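# Unroll a rolled necktie and lay it flat

## Task

Unroll the rolled-up, folded necktie and leave it flat on the table. It must end doubled over once, stretched to full length and flat along its whole span (a low loop at the fold is fine), roughly aligned and roughly straight, at full width, with no other folds and nothing hanging past the table edge. Dropping it into place is allowed.

## Robot and tools

Robot: two arms, left_arm and right_arm. Each carries a five-finger hand: right_arm a right hand, left_arm its mirror-image left hand. Bases in the scene frame: left_arm (+0.017, +0.334, +0.007) m, right_arm (+0.015, -0.273, +0.022) m.

Frames: the scene frame has its origin at table-top height, midway between the nominal bases. +z is up, +x points out over the table, and left_arm sits on the +y side. Poses in results are in this frame. Offsets in commands run along each Hand target's own axes. Hand point: a spot 0.05 m in front of the palm and 0.15 m out from the wrist face. Its +z runs along the straight fingers and +y out of the palm. For the right hand +x points away from the thumb; for the left hand +x points toward the thumb. Straight fingertips reach 0.06 to 0.07 m past the point along +z and lie 0.06 m behind it along -y. A wrist bracket on the little-finger side can strike things.

Row layout: every row has 28 numbers in [-1, 1], both arms always included. Order: left_arm dx, dy, dz, rx, ry, rz; left hand thumb_turn, thumb_bend, index, middle, ring, little, force_limit, speed; then the same 14 for right_arm. The six pose numbers are an offset, not a pose. They count from that arm's Hand target at the start of the action, along the Hand target's axes. 1.0 = 0.6 m or 180 degrees. rx, ry, rz form one rotation vector. Sending all six as 0 asks for the current Hand target again. Hand motor numbers are absolute targets: -1 open/straight, +1 closed; for thumb_turn, +1 puts the thumb in front of the palm. force_limit runs linearly from about 0 N at -1 to 10 N at +1 (15 N for the two thumb motors). speed rises from almost 0 at -1 to full at +0.48 and above. To keep a hand unchanged, resend the eight hand numbers last sent to it; if none was sent yet, use hand_measured plus hand_force_limit and hand_speed. A closed grip holds objects about 0.035 to 0.065 m thick, or a handle down to 0.025 m. For a gentle grip, close at speed -0.94 or slower.

Tools:
- execute_actions(actions, cameras): actions is a list of actions. Each action is a table of up to 15 rows, one per 1/30 s step; a short table repeats its last row. Every row in an action counts from that action's start pose. Each new action starts from the updated Hand target, so the same offset repeated moves the arm further. An empty actions list returns all camera images.
- move(target, speed, blend, blocking, cameras): drives each hand point in a straight line toward target. target is one 28-number row, or up to 15 rows. Every row counts from the same starting Hand targets, not from the previous row. speed is in m/s, 0.002 to 4.3, default 0.25; rotation is capped at twice that in rad/s. blend is a corner radius in m, default 0 (stop at each row). Moves do not avoid obstacles or the other arm. Avoid paths passing near an arm's own base. A move longer than 10 s is cut off. blocking=false returns after about 0.5 s while the motion continues.
- wait(seconds): 0 to 10 s; arms hold their last command.
- stop(): brakes a running move.
- zoom_image(camera, region): region is [x0, y0, x1, y1] in pixels of the latest image, at most 504 by 504.
- show_instructions(): shows the reference images.
- finished_scene(scene): ends the current scene; give its number. It cannot be undone.

Cameras: cam_high, cam_low, cam_roll_left, cam_roll_right, cam_left_wrist, cam_right_wrist, each 672x504. Calibration is given but can be a little off. Wrist views can lag while the arm moves.

Results: end_effector_position (m) and end_effector_quat_wxyz in the scene frame; Hand target, the commanded pose after the controller clips orientation to within 40 degrees of the measured one; joint positions, velocities, torques and motor temperatures. Per hand there are hand_measured, hand_stopped_by (moving, target, force, stalled, fault) and hand_load_n, all six values in motor order. A lost grip appears only as hand_load_n dropping to about 0. A move adds a "move:" line with how it ended (done, off_target, moving, held, fault) and any limits (paced = pose clipped, held = steps withheld).

Behaviour: arms follow commands loosely. Resting 1 to 3 cm (sometimes 5 cm) short of the command, usually below it, is normal and not a sign of contact. If the hand settles short, send the remaining distance as a fresh offset. A blocked arm keeps pushing until commanded back past its hand point. Faster moves and targets set deeper past a contact press harder.

Avoid: letting the tie fall off the table or leaving it off; dropping it or releasing it while it moves; slamming or hard pushes; hitting fixed objects; arms touching or one hand gripping the other; too much force on fingers; long stretched-out holds or pushing at unreachable poses, which heat motors. At 100 °C the arm goes limp for 30 to 60 s.

Each tool is called after "Request:" as name(argument=value, ...), one argument or row to a line, values as JSON.

Reference images:

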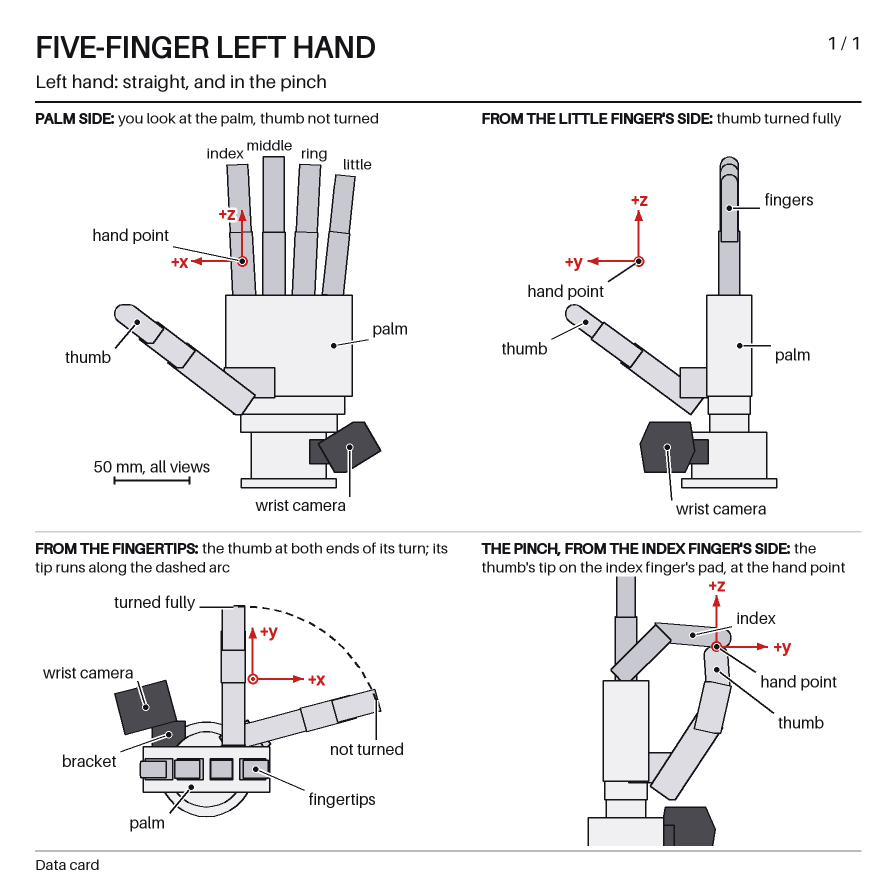

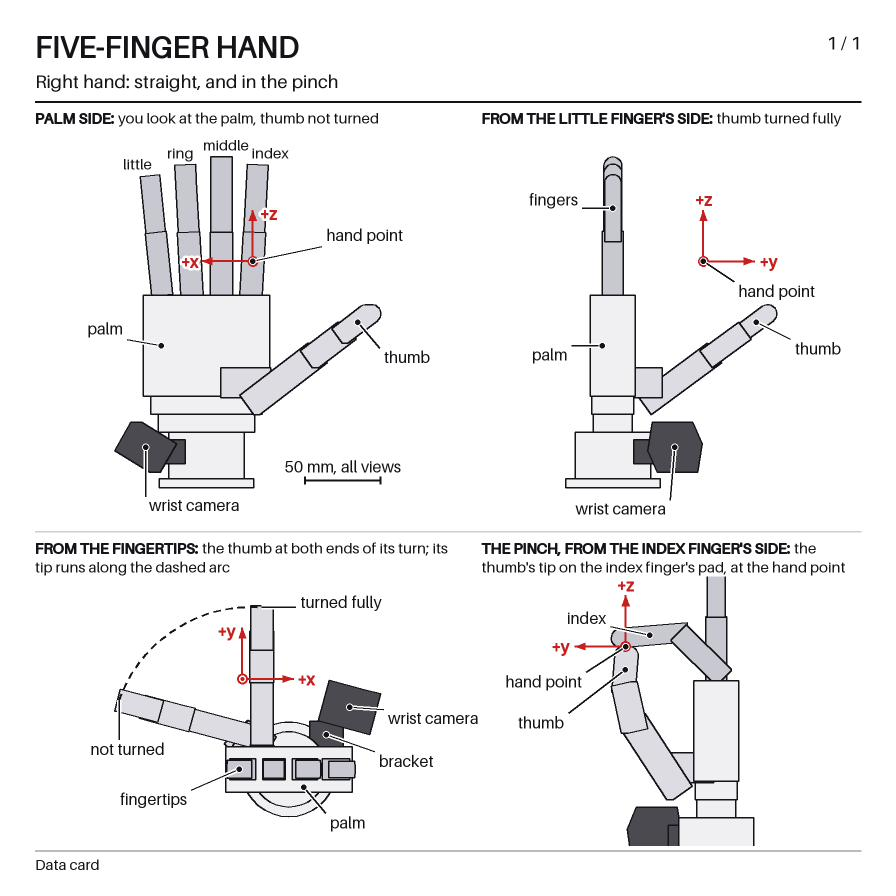

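## Session

Request:
execute_actions(
  actions=[],
)

Scene clock: 0.00 s.
left_arm: end_effector_position=(+0.5890, -0.0641, +0.3168) hand_measured=(-1.000, -1.000, -1.000, -1.000, -1.000, -1.000) hand_load_n=(+0.0, +0.0, +0.0, +0.0, +0.0, +0.0) hand_stopped_by=(target, target, target, target, target, target) hand_force_limit=0.00 hand_speed=-0.80 end_effector_quat_wxyz=(-0.086, -0.443, +0.830, -0.327) | right_arm: end_effector_position=(+0.8774, -0.2313, +0.2394) hand_measured=(-1.000, -1.000, -1.000, -1.000, -1.000, -1.000) hand_load_n=(+0.0, +0.0, +0.0, +0.0, +0.0, +0.0) hand_stopped_by=(target, target, target, target, target, target) hand_force_limit=0.00 hand_speed=-0.80 end_effector_quat_wxyz=(+0.277, +0.057, +0.918, +0.279)
Joint positions: left_arm=[-0.435 2.111 2.431 -1.421 0.525 0.031] | right_arm=[-0.108 2.268 2.236 -0.935 -0.576 1.751]
Joint velocities: within noise
Joint torques (N m): no reading
Motor temperatures (°C): left_arm=[28 36 27 24 28 27] | right_arm=[24 33 21 25 25 26]
Heat: left arm: hottest shoulder 36 °C; right arm: hottest shoulder 33 °C.
Hand target: left_arm +0.5928, -0.0658, +0.3207; -0.081, -0.441, +0.830, -0.332 | right_arm +0.8817, -0.2319, +0.2427; +0.283, +0.055, +0.916, +0.278

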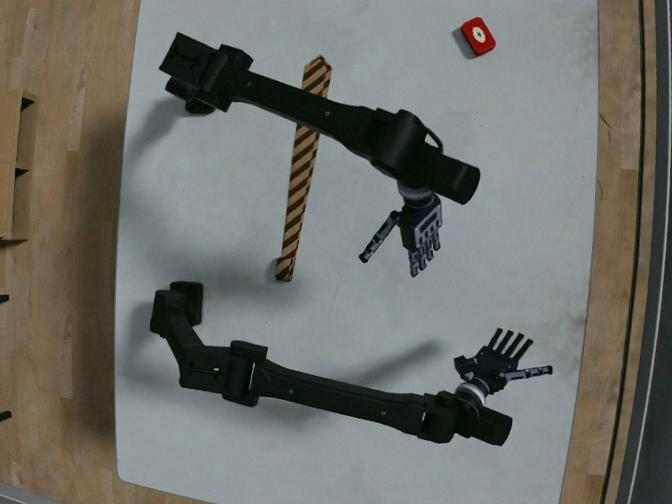

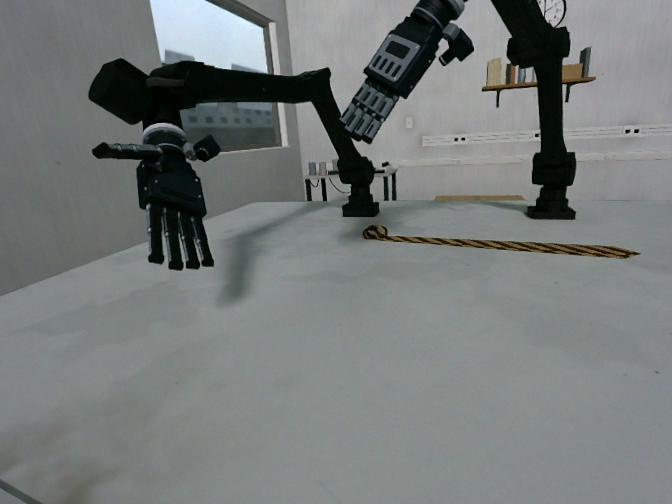

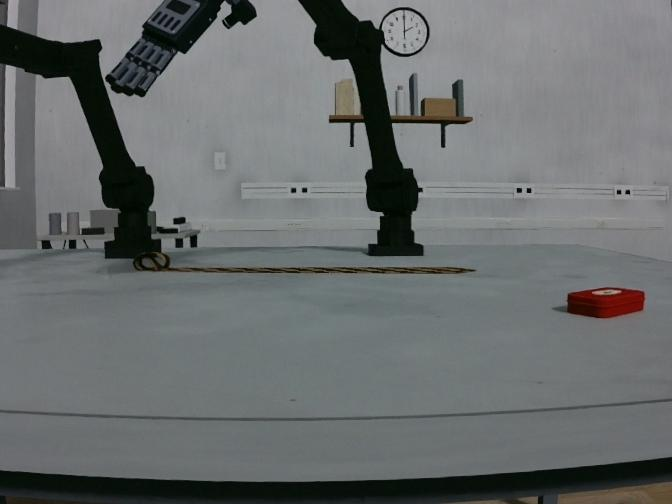

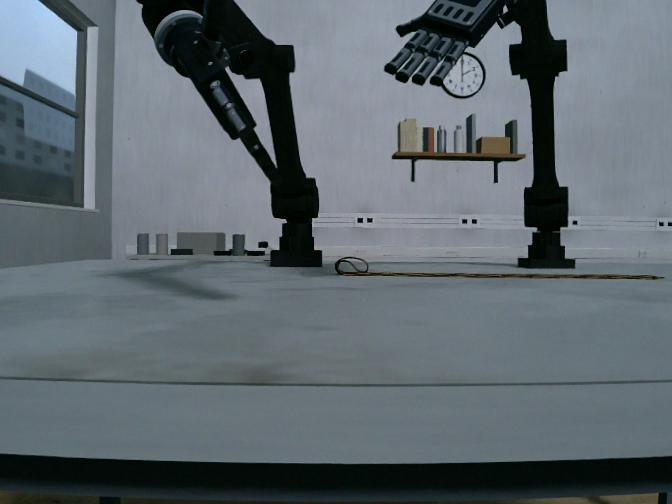

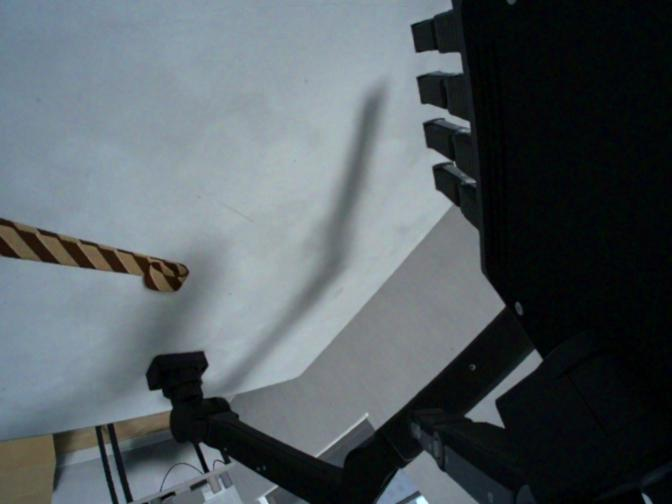

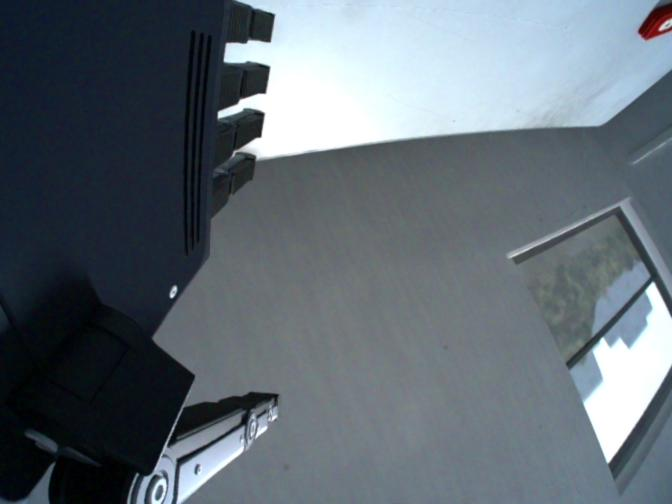

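Request:
zoom_image(
  camera="cam_high",
  region=[220, 40, 400, 300],
)

Request:
zoom_image(
  camera="cam_low",
  region=[340, 200, 500, 280],
)

Request:
zoom_image(
  camera="cam_left_wrist",
  region=[100, 220, 240, 320],
)

Request:
zoom_image(
  camera="cam_roll_right",
  region=[310, 240, 450, 300],
)

Scaled by 1.938 from the camera's 672x504 image, which has a finer 960x720 frame.

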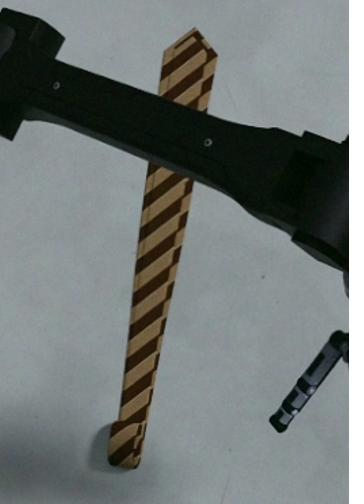

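Scaled by 3.150 from the camera's 672x504 image, which has a finer 960x720 frame.

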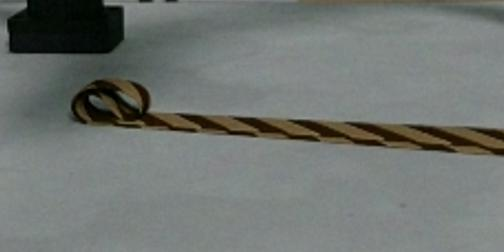

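Scaled by 3.600 from the camera's 672x504 image, which has a finer 960x720 frame.

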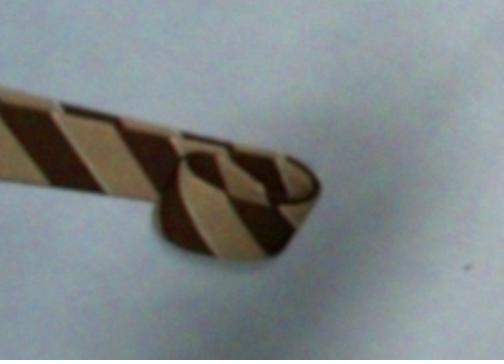

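Scaled by 3.600 from the camera's 672x504 image, which has a finer 960x720 frame.

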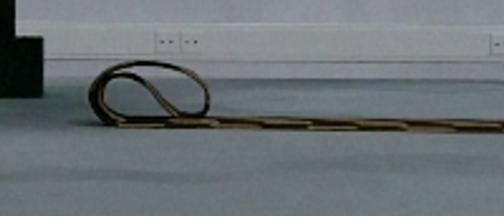

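Request:
move(
  target=[0.095,0.622,0.147,-0.035,0.041,0.292,-1,-1,-1,-1,-1,-1,0,-0.8,0,0,0,0,0,0,-1,-1,-1,-1,-1,-1,0,-0.8],
  cameras=["cam_high","cam_low","cam_roll_right","cam_left_wrist"],
)

Scene clock: 56.03 s.
left_arm: end_effector_position=(+0.2807, -0.0134, +0.0961) hand_measured=(-1.000, -1.000, -1.000, -1.000, -1.000, -1.000) hand_load_n=(-0.5, +0.0, +0.0, +0.0, +0.0, +0.0) hand_stopped_by=(target, target, target, target, target, target) hand_force_limit=0.00 hand_speed=-0.80 end_effector_quat_wxyz=(-0.009, -0.012, +0.950, -0.311) | right_arm: end_effector_position=(+0.8774, -0.2313, +0.2394) hand_measured=(-1.000, -1.000, -1.000, -1.000, -1.000, -1.000) hand_load_n=(+0.0, +0.0, +0.0, +0.0, +0.0, +0.0) hand_stopped_by=(target, target, target, target, target, target) hand_force_limit=0.00 hand_speed=-0.80 end_effector_quat_wxyz=(+0.277, +0.057, +0.918, +0.279)
Joint positions: left_arm=[-0.758 1.423 0.968 -0.657 0.453 0.684] | right_arm=[-0.108 2.268 2.236 -0.935 -0.576 1.751]
Joint torques (N m): left_arm=[-0.26 -11.75 6.89 1.52 0.22 0.2] | right_arm=[1.03 -20.48 9.4 1.68 -0.41 -0.06]
Motor temperatures (°C): left_arm=[28 40 32 24 27 26] | right_arm=[24 39 27 25 24 25]
Heat: left arm: hottest shoulder 40 °C; right arm: hottest shoulder 39 °C.
Hand target: left_arm +0.2795, -0.0136, +0.0984; -0.001, -0.002, +0.949, -0.316 | right_arm +0.8817, -0.2319, +0.2427; +0.283, +0.055, +0.916, +0.278
Off the commanded pose: left_arm 0.003 m, 2 deg | right_arm 0.005 m, 1 deg.
move: done
camera_calibration:
cam_left_wrist: T_world_to_cam=[[-0.266091, -0.785405, 0.558869, 0.0155908], [-0.821948, 0.48775, 0.294109, 0.208004], [-0.503584, -0.381102, -0.775348, 0.325089], [0, 0, 0, 1]] pos_world=[0.338827, 0.0346831, 0.182168]
Images, in order (width x height): cam_high 672x504, cam_low 672x504, cam_roll_right 672x504, cam_left_wrist 672x504.

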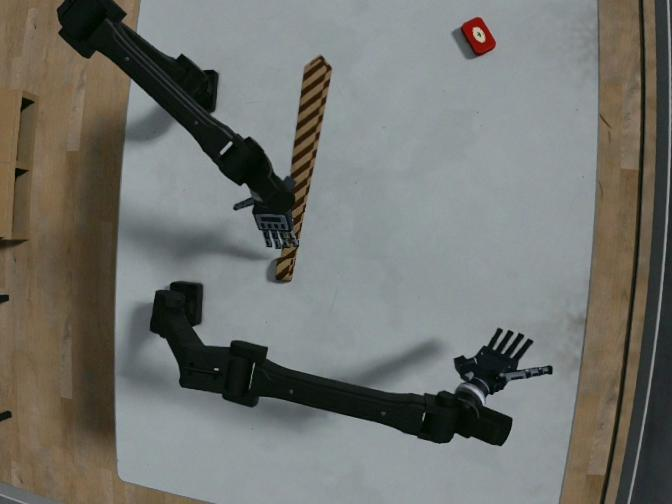

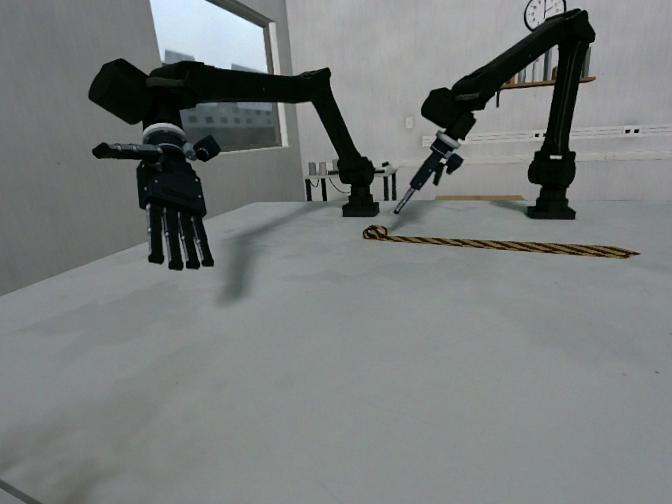

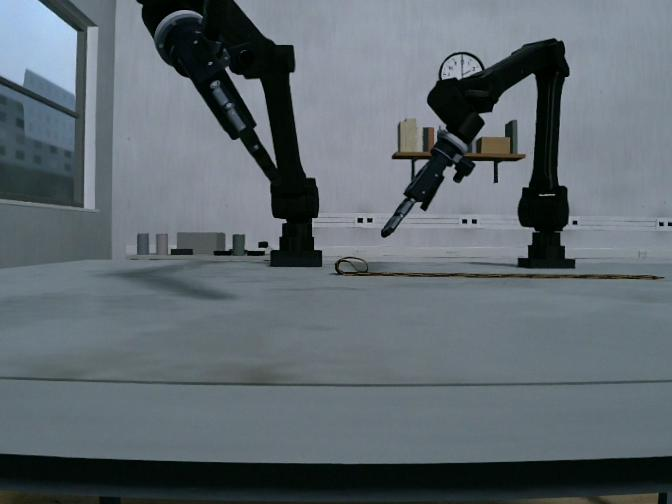

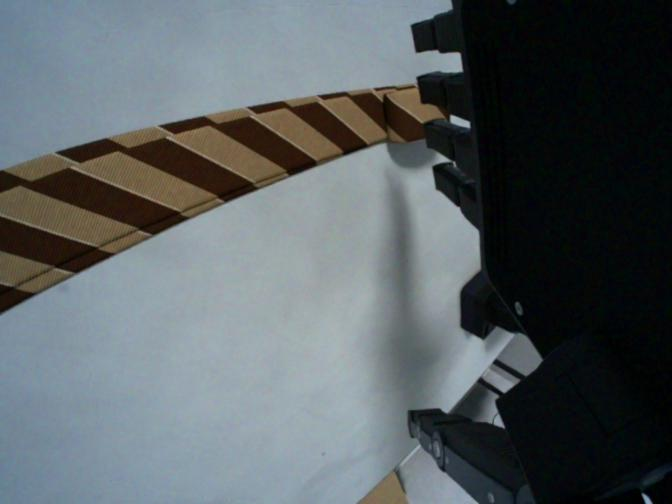

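Request:
move(
  target=[-0.033,0.049,0.093,0,0,0,-1,-1,-1,-1,-1,-1,0,-0.8,0,0,0,0,0,0,-1,-1,-1,-1,-1,-1,0,-0.8],
  cameras=["cam_high","cam_roll_right"],
)

Request:
zoom_image(
  camera="cam_roll_right",
  region=[310, 200, 450, 300],
)

Scene clock: 62.00 s.
left_arm: end_effector_position=(+0.2965, -0.0277, +0.0424) hand_measured=(-1.000, -1.000, -1.000, -1.000, -1.000, -1.000) hand_load_n=(+0.0, +0.0, +0.0, -0.5, +0.0, +0.0) hand_stopped_by=(target, target, target, target, target, target) hand_force_limit=0.00 hand_speed=-0.80 end_effector_quat_wxyz=(-0.002, -0.003, +0.948, -0.317) | right_arm: end_effector_position=(+0.8774, -0.2313, +0.2394) hand_measured=(-1.000, -1.000, -1.000, -1.000, -1.000, -1.000) hand_load_n=(+0.5, +0.0, +0.0, +0.0, +0.0, +0.0) hand_stopped_by=(target, target, target, target, target, target) hand_force_limit=0.00 hand_speed=-0.80 end_effector_quat_wxyz=(+0.277, +0.057, +0.918, +0.279)
Joint positions: left_arm=[-0.758 1.544 0.936 -0.488 0.456 0.699] | right_arm=[-0.108 2.268 2.236 -0.935 -0.576 1.751]
Joint torques (N m): left_arm=[0.97 -10.93 6.45 1.51 0.37 0.21] | right_arm=[1.14 -20.48 9.42 1.65 -0.42 -0.06]
Heat: left arm: hottest shoulder 40 °C; right arm: hottest shoulder 40 °C.
Hand target: left_arm +0.2992, -0.0235, +0.0359; -0.001, -0.002, +0.949, -0.316 | right_arm +0.8817, -0.2319, +0.2427; +0.283, +0.055, +0.916, +0.278
Off the commanded pose: left_arm 0.008 m, 0 deg | right_arm 0.005 m, 1 deg.
move: done
Images, in order (width x height): cam_high 672x504, cam_roll_right 672x504.

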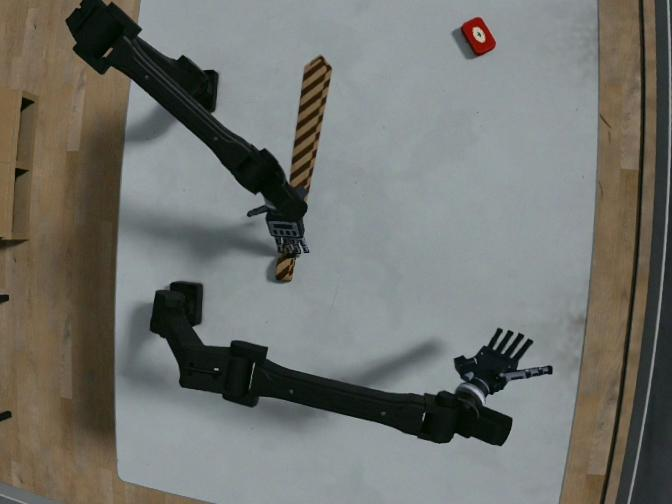

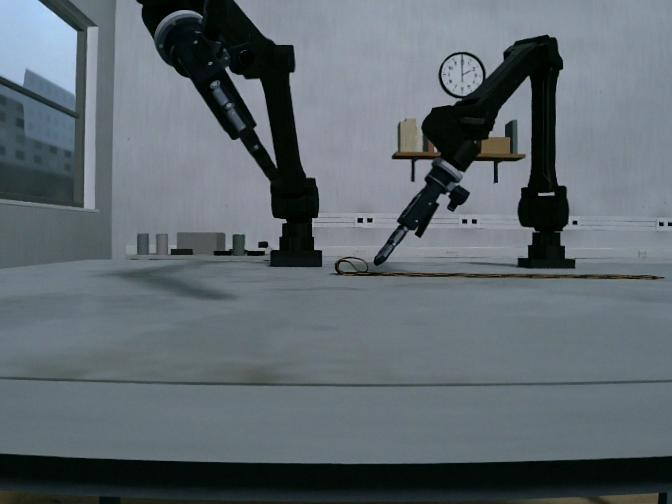

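Scaled by 3.600 from the camera's 672x504 image, which has a finer 960x720 frame.

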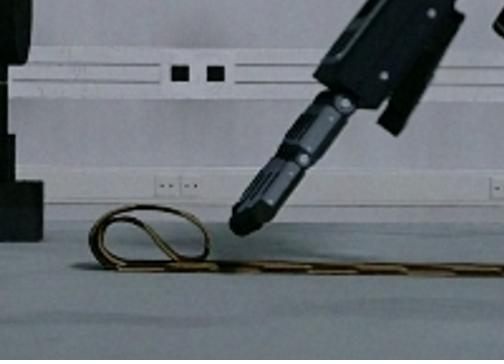

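Request:
move(
  target=[0.01,-0.213,0.16,0,0,0,-1,-1,-1,-1,-1,-1,0,-0.8,0,0,0,0,0,0,-1,-1,-1,-1,-1,-1,0,-0.8],
  cameras=["cam_high","cam_roll_right","cam_low"],
  speed=0.15,
)

Request:
zoom_image(
  camera="cam_roll_right",
  region=[250, 200, 390, 300],
)

Scene clock: 67.83 s.
left_arm: end_effector_position=(+0.2866, -0.1652, +0.0316) hand_measured=(-1.000, -1.000, -1.000, -1.000, -1.000, -1.000) hand_load_n=(-0.5, +0.0, +0.0, +0.0, +0.0, -0.5) hand_stopped_by=(target, target, target, target, target, target) hand_force_limit=0.00 hand_speed=-0.80 end_effector_quat_wxyz=(-0.003, +0.000, +0.950, -0.311) | right_arm: end_effector_position=(+0.8774, -0.2313, +0.2394) hand_measured=(-1.000, -1.000, -1.000, -1.000, -1.000, -1.000) hand_load_n=(+0.0, +0.0, +0.0, +0.0, +0.0, +0.0) hand_stopped_by=(target, target, target, target, target, target) hand_force_limit=0.00 hand_speed=-0.80 end_effector_quat_wxyz=(+0.277, +0.057, +0.918, +0.279)
Joint positions: left_arm=[-0.966 1.783 1.213 -0.462 0.349 0.511] | right_arm=[-0.108 2.268 2.236 -0.935 -0.576 1.751]
Joint torques (N m): left_arm=[-0.44 -13.33 11.11 0.8 0.12 -0.04] | right_arm=[1.14 -20.48 9.39 1.68 -0.42 -0.06]
Heat: left arm: hottest shoulder 39 °C; right arm: hottest shoulder 40 °C.
Hand target: left_arm +0.2938, -0.1834, +0.0360; +0.000, -0.002, +0.949, -0.316 | right_arm +0.8817, -0.2319, +0.2427; +0.283, +0.055, +0.916, +0.278
Off the commanded pose: left_arm 0.020 m, 1 deg | right_arm 0.005 m, 1 deg.
move: off_target (left_arm)
Images, in order (width x height): cam_high 672x504, cam_low 672x504, cam_roll_right 672x504.

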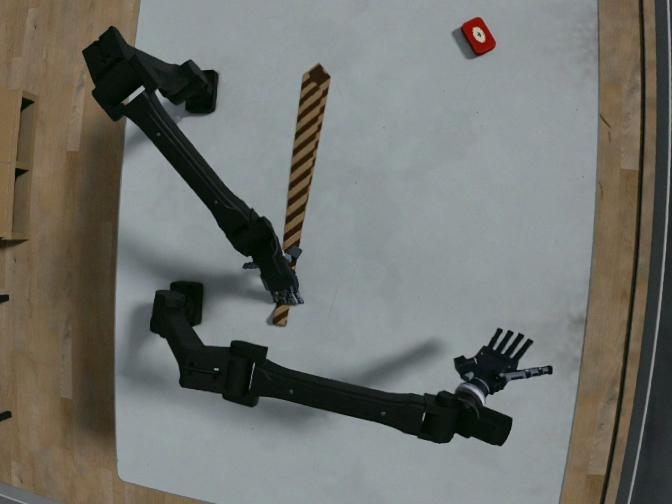

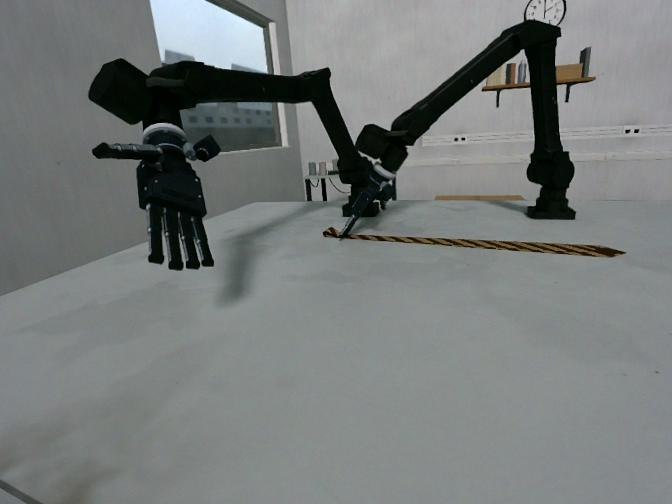

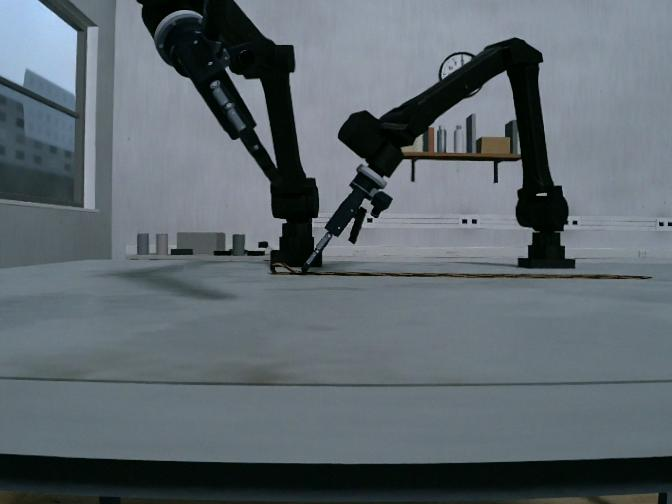

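Scaled by 3.600 from the camera's 672x504 image, which has a finer 960x720 frame.

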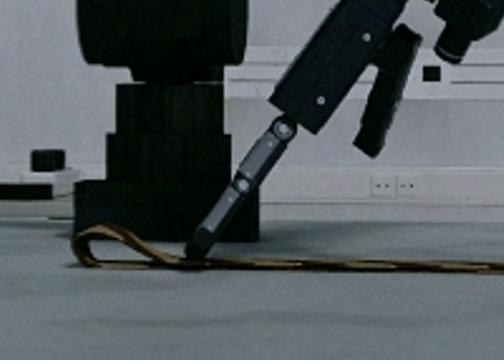

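Request:
move(
  target=[-0.01,-0.12,0.08,0,0,0,-1,-1,-1,-1,-1,-1,0,-0.8,0,0,0,0,0,0,-1,-1,-1,-1,-1,-1,0,-0.8],
  cameras=["cam_high","cam_roll_right"],
  speed=0.15,
)

Request:
zoom_image(
  camera="cam_roll_right",
  region=[210, 200, 350, 300],
)

Request:
zoom_image(
  camera="cam_high",
  region=[220, 40, 400, 380],
)

Scene clock: 73.20 s.
left_arm: end_effector_position=(+0.2951, -0.2511, +0.0370) hand_measured=(-1.000, -1.000, -1.000, -1.000, -1.000, -1.000) hand_load_n=(+0.0, +0.0, +0.0, +0.0, +0.0, +0.0) hand_stopped_by=(target, target, target, target, target, target) hand_force_limit=0.00 hand_speed=-0.80 end_effector_quat_wxyz=(-0.002, +0.000, +0.950, -0.311) | right_arm: end_effector_position=(+0.8774, -0.2313, +0.2394) hand_measured=(-1.000, -1.000, -1.000, -1.000, -1.000, -1.000) hand_load_n=(+0.0, +0.0, +0.0, +0.0, +0.5, +0.0) hand_stopped_by=(target, target, target, target, target, target) hand_force_limit=0.00 hand_speed=-0.80 end_effector_quat_wxyz=(+0.277, +0.057, +0.918, +0.279)
Joint positions: left_arm=[-1.036 1.947 1.478 -0.542 0.311 0.448] | right_arm=[-0.108 2.268 2.236 -0.935 -0.576 1.751]
Joint torques (N m): left_arm=[-0.38 -16.09 11.88 0.7 0.11 -0.04] | right_arm=[1.08 -20.42 9.4 1.66 -0.42 -0.06]
Heat: left arm: hottest shoulder 39 °C; right arm: hottest shoulder 40 °C.
Hand target: left_arm +0.3000, -0.2698, +0.0408; -0.001, -0.002, +0.949, -0.316 | right_arm +0.8817, -0.2319, +0.2427; +0.283, +0.055, +0.916, +0.278
Off the commanded pose: left_arm 0.020 m, 1 deg | right_arm 0.005 m, 1 deg.
move: off_target (left_arm)
Images, in order (width x height): cam_high 672x504, cam_roll_right 672x504.

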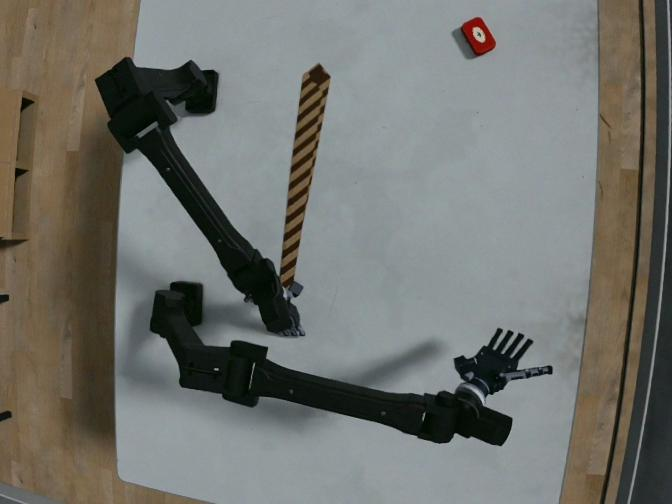

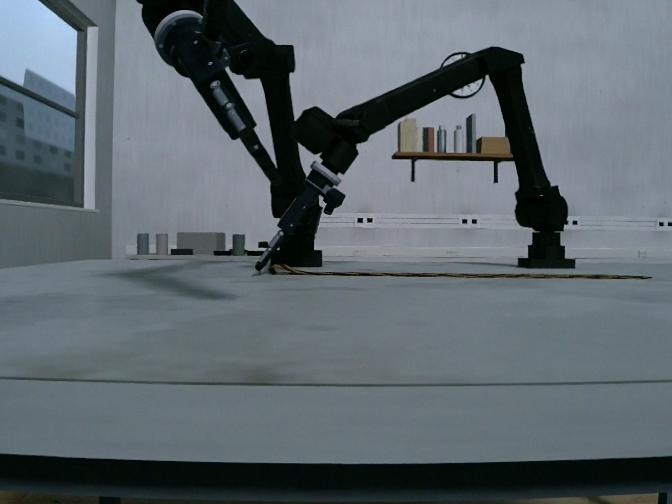

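Scaled by 3.600 from the camera's 672x504 image, which has a finer 960x720 frame.

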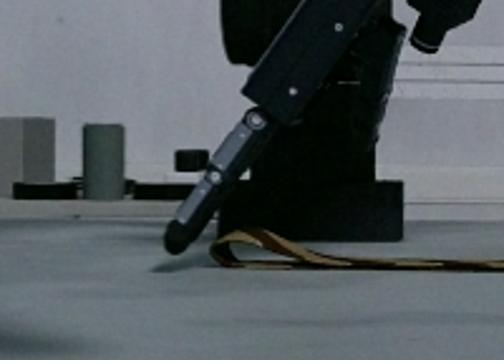

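Scaled by 1.482 from the camera's 672x504 image, which has a finer 960x720 frame.

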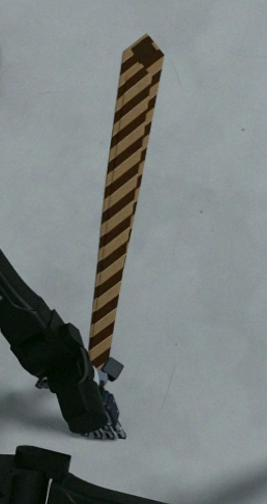

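Request:
move(
  target=[0.1,-0.06,-0.23,0,0,0,-1,-1,-1,-1,-1,-1,0,-0.8,0,0,0,0,0,0,-1,-1,-1,-1,-1,-1,0,-0.8],
  cameras=["cam_high","cam_roll_right","cam_roll_left","cam_left_wrist","cam_low"],
)

Request:
zoom_image(
  camera="cam_roll_right",
  region=[230, 230, 370, 290],
)

Request:
zoom_image(
  camera="cam_low",
  region=[300, 200, 440, 280],
)

Scene clock: 77.77 s.
left_arm: end_effector_position=(+0.2485, -0.2183, +0.1895) hand_measured=(-1.000, -1.000, -1.000, -1.000, -1.000, -1.000) hand_load_n=(+0.0, +0.0, +0.0, +0.0, +0.0, +0.0) hand_stopped_by=(target, target, target, target, target, target) hand_force_limit=0.00 hand_speed=-0.80 end_effector_quat_wxyz=(+0.011, +0.003, +0.943, -0.333) | right_arm: end_effector_position=(+0.8774, -0.2313, +0.2394) hand_measured=(-1.000, -1.000, -1.000, -1.000, -1.000, -1.000) hand_load_n=(+0.5, -0.5, +0.0, +0.0, +0.0, +0.0) hand_stopped_by=(target, target, target, target, target, target) hand_force_limit=0.00 hand_speed=-0.80 end_effector_quat_wxyz=(+0.277, +0.057, +0.918, +0.279)
Joint positions: left_arm=[-1.079 1.66 1.478 -0.764 0.286 0.41] | right_arm=[-0.108 2.268 2.236 -0.935 -0.576 1.751]
Joint torques (N m): left_arm=[-0.56 -14.15 7.72 0.81 0.1 -0.04] | right_arm=[1.08 -20.42 9.43 1.66 -0.42 -0.06]
Heat: left arm: hottest shoulder 39 °C; right arm: hottest shoulder 40 °C.
Hand target: left_arm +0.2402, -0.2160, +0.1730; +0.000, -0.002, +0.949, -0.316 | right_arm +0.8817, -0.2319, +0.2427; +0.283, +0.055, +0.916, +0.278
Off the commanded pose: left_arm 0.019 m, 2 deg | right_arm 0.005 m, 1 deg.
move: off_target (left_arm)
camera_calibration:
cam_left_wrist: T_world_to_cam=[[-0.30595, -0.754742, 0.58031, -0.193533], [-0.826454, 0.513136, 0.231656, 0.272506], [-0.472618, -0.408725, -0.780753, 0.290476], [0, 0, 0, 1]] pos_world=[0.303287, -0.167176, 0.275972]
Images, in order (width x height): cam_high 672x504, cam_low 672x504, cam_roll_left 672x504, cam_roll_right 672x504, cam_left_wrist 672x504.

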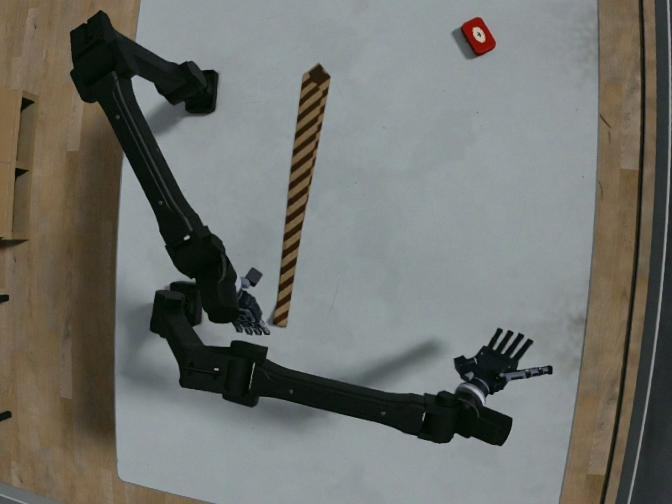

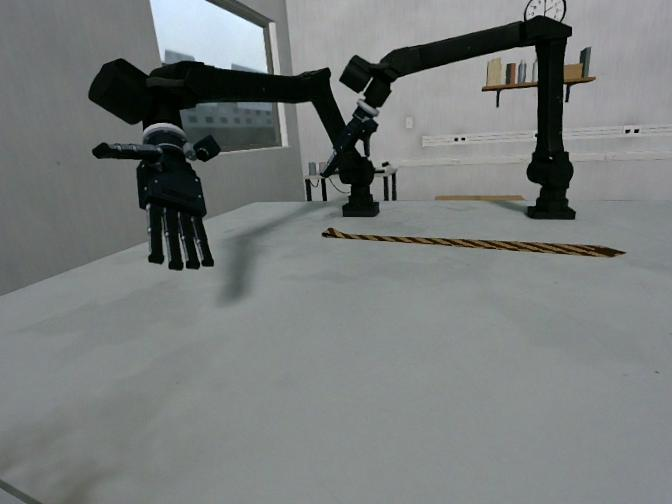

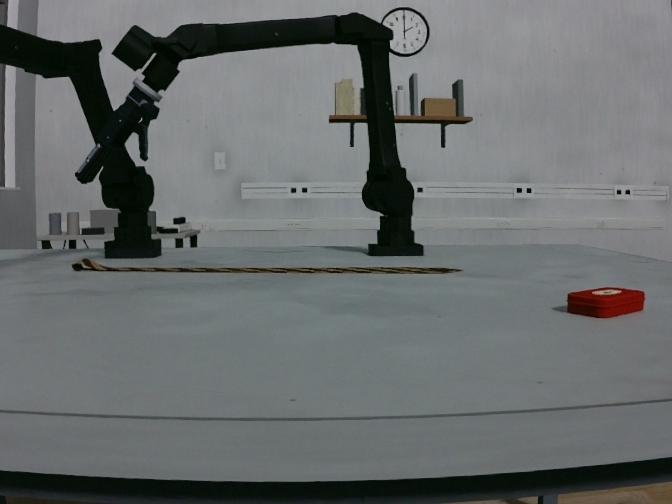

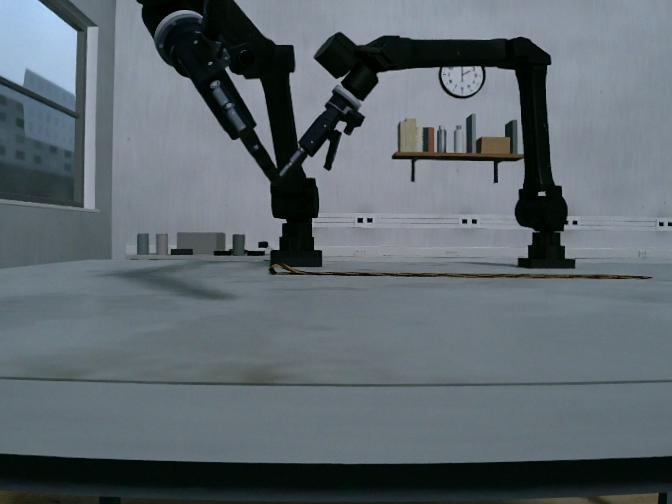

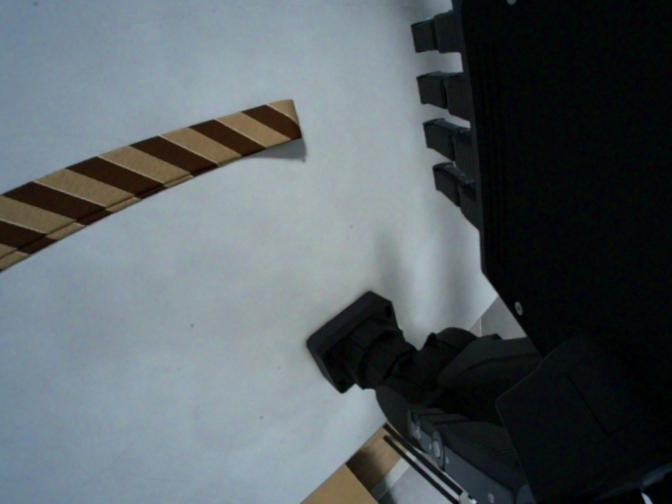

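Scaled by 3.600 from the camera's 672x504 image, which has a finer 960x720 frame.

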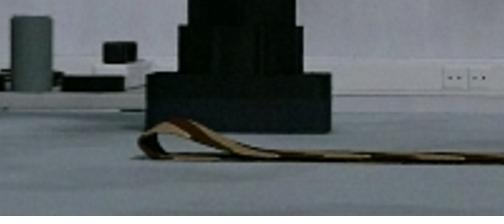

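Scaled by 3.600 from the camera's 672x504 image, which has a finer 960x720 frame.

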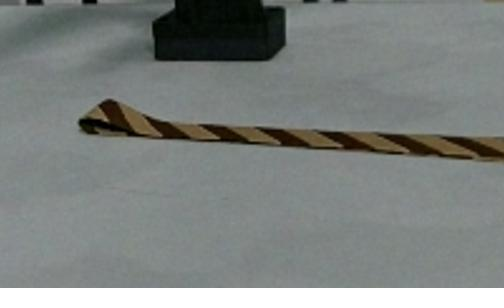

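Request:
move(
  target=[
    [-0.058,0.16,0.182,0,0,0,-1,-1,-1,-1,-1,-1,0,-0.8,0,0,0,0,0,0,-1,-1,-1,-1,-1,-1,0,-0.8],
    [-0.058,0.066,0.252,0,0,0,-1,-1,-1,-1,-1,-1,0,-0.8,0,0,0,0,0,0,-1,-1,-1,-1,-1,-1,0,-0.8],
    [0.05,-0.114,0.012,0,0,0,-1,-1,-1,-1,-1,-1,0,-0.8,0,0,0,0,0,0,-1,-1,-1,-1,-1,-1,0,-0.8],
  ],
  speed=[0.12,0.1,0.2],
  cameras=["cam_high","cam_roll_right","cam_left_wrist","cam_low"],
)

Request:
zoom_image(
  camera="cam_roll_right",
  region=[230, 230, 370, 290],
)

Request:
zoom_image(
  camera="cam_high",
  region=[220, 40, 400, 380],
)

Scene clock: 90.17 s.
left_arm: end_effector_position=(+0.2428, -0.2454, +0.0614) hand_measured=(-1.000, -1.000, -1.000, -1.000, -1.000, -1.000) hand_load_n=(+0.0, +0.0, +0.0, +0.0, +0.0, +0.0) hand_stopped_by=(target, target, target, target, target, target) hand_force_limit=0.00 hand_speed=-0.80 end_effector_quat_wxyz=(-0.014, -0.004, +0.958, -0.285) | right_arm: end_effector_position=(+0.8774, -0.2313, +0.2394) hand_measured=(-1.000, -1.000, -1.000, -1.000, -1.000, -1.000) hand_load_n=(+0.0, +0.0, +0.0, +0.0, +0.0, -0.5) hand_stopped_by=(target, target, target, target, target, target) hand_force_limit=0.00 hand_speed=-0.80 end_effector_quat_wxyz=(+0.277, +0.057, +0.918, +0.279)
Joint positions: left_arm=[-1.11 1.877 1.452 -0.627 0.27 0.385] | right_arm=[-0.108 2.268 2.236 -0.935 -0.576 1.751]
Joint torques (N m): left_arm=[0.62 -16.38 7.87 1.1 0.12 0.09] | right_arm=[1.08 -20.37 9.43 1.65 -0.42 -0.06]
Heat: left arm: hottest shoulder 39 °C; right arm: hottest shoulder 41 °C.
Hand target: left_arm +0.2452, -0.2438, +0.0525; -0.015, -0.007, +0.960, -0.279 (not the last commanded pose) | right_arm +0.8817, -0.2319, +0.2427; +0.283, +0.055, +0.916, +0.278
Off the commanded pose: left_arm 0.153 m, 4 deg | right_arm 0.005 m, 1 deg.
move: held (left_arm; a check stopped the path); path passed 2 of 3 targets; limits=held
pose unreachable (left arm): on one or more control steps of this call, first in action 0 (counted from 0), this arm could not follow its commanded pose, so it was not sent that pose on those steps. It may still have moved: this result reports where it is.
cause: moving toward the commanded pose would bring a part of the arm too close to another arm (a part of this arm just beyond joint 4 (wrist pitch) and a part of the right arm just beyond its joint 3 (elbow), at the place that arm is still heading or pushing toward).
camera_calibration:
cam_left_wrist: T_world_to_cam=[[-0.280004, -0.808864, 0.517046, -0.15714], [-0.810779, 0.487644, 0.323793, 0.295621], [-0.514039, -0.328547, -0.792352, 0.207129], [0, 0, 0, 1]] pos_world=[0.302156, -0.203211, 0.149647]
Images, in order (width x height): cam_high 672x504, cam_low 672x504, cam_roll_right 672x504, cam_left_wrist 672x504.

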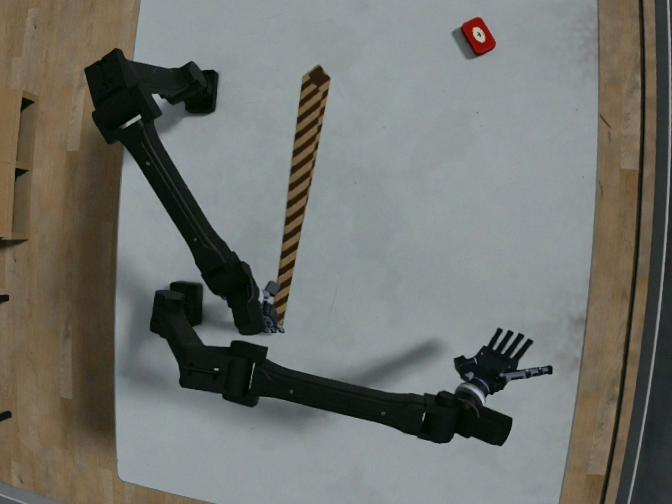

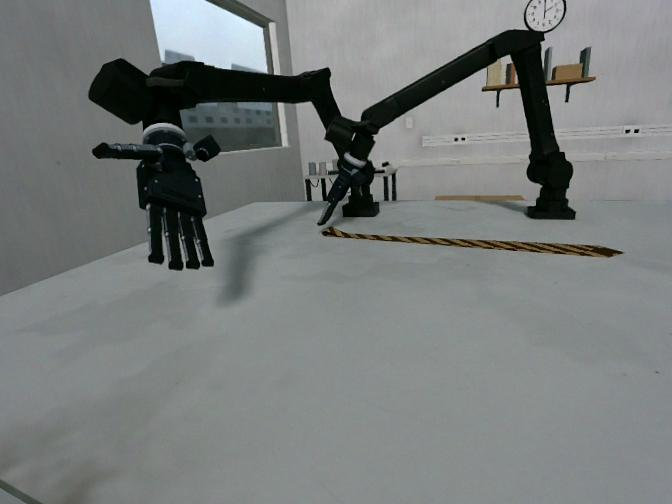

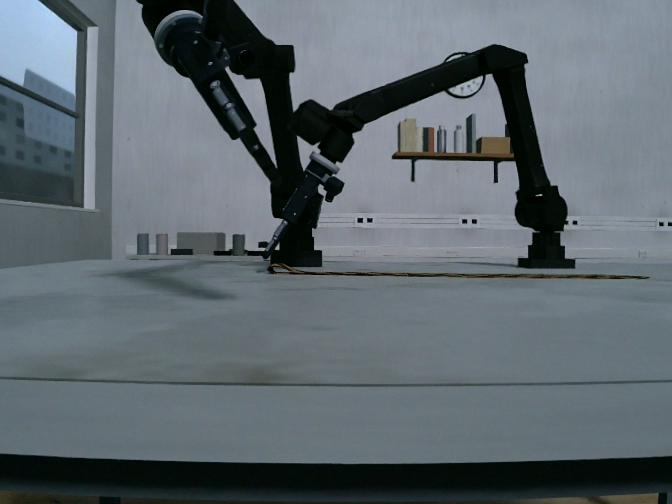

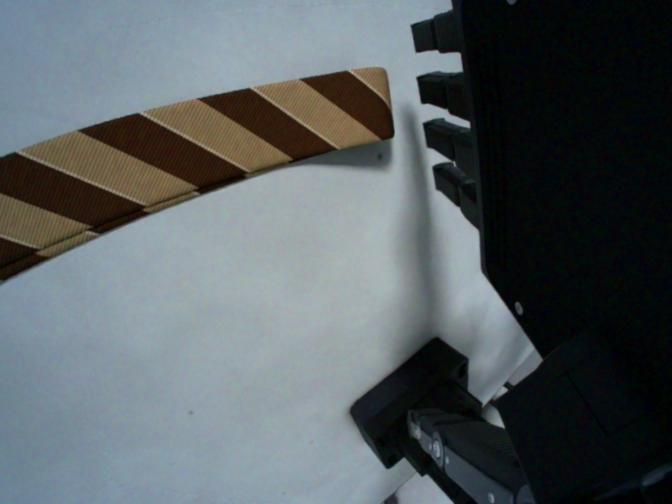

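Scaled by 3.600 from the camera's 672x504 image, which has a finer 960x720 frame.

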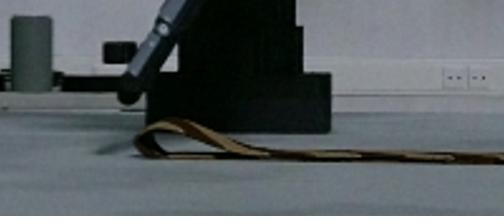

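Scaled by 1.482 from the camera's 672x504 image, which has a finer 960x720 frame.

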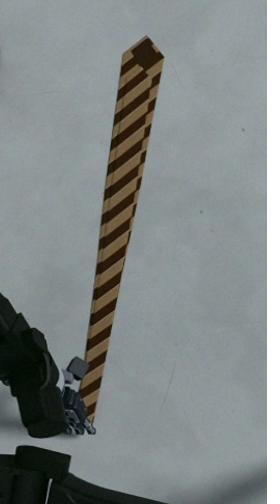

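Request:
finished_scene(
  scene=1,
)

The scene is finished: the task was done.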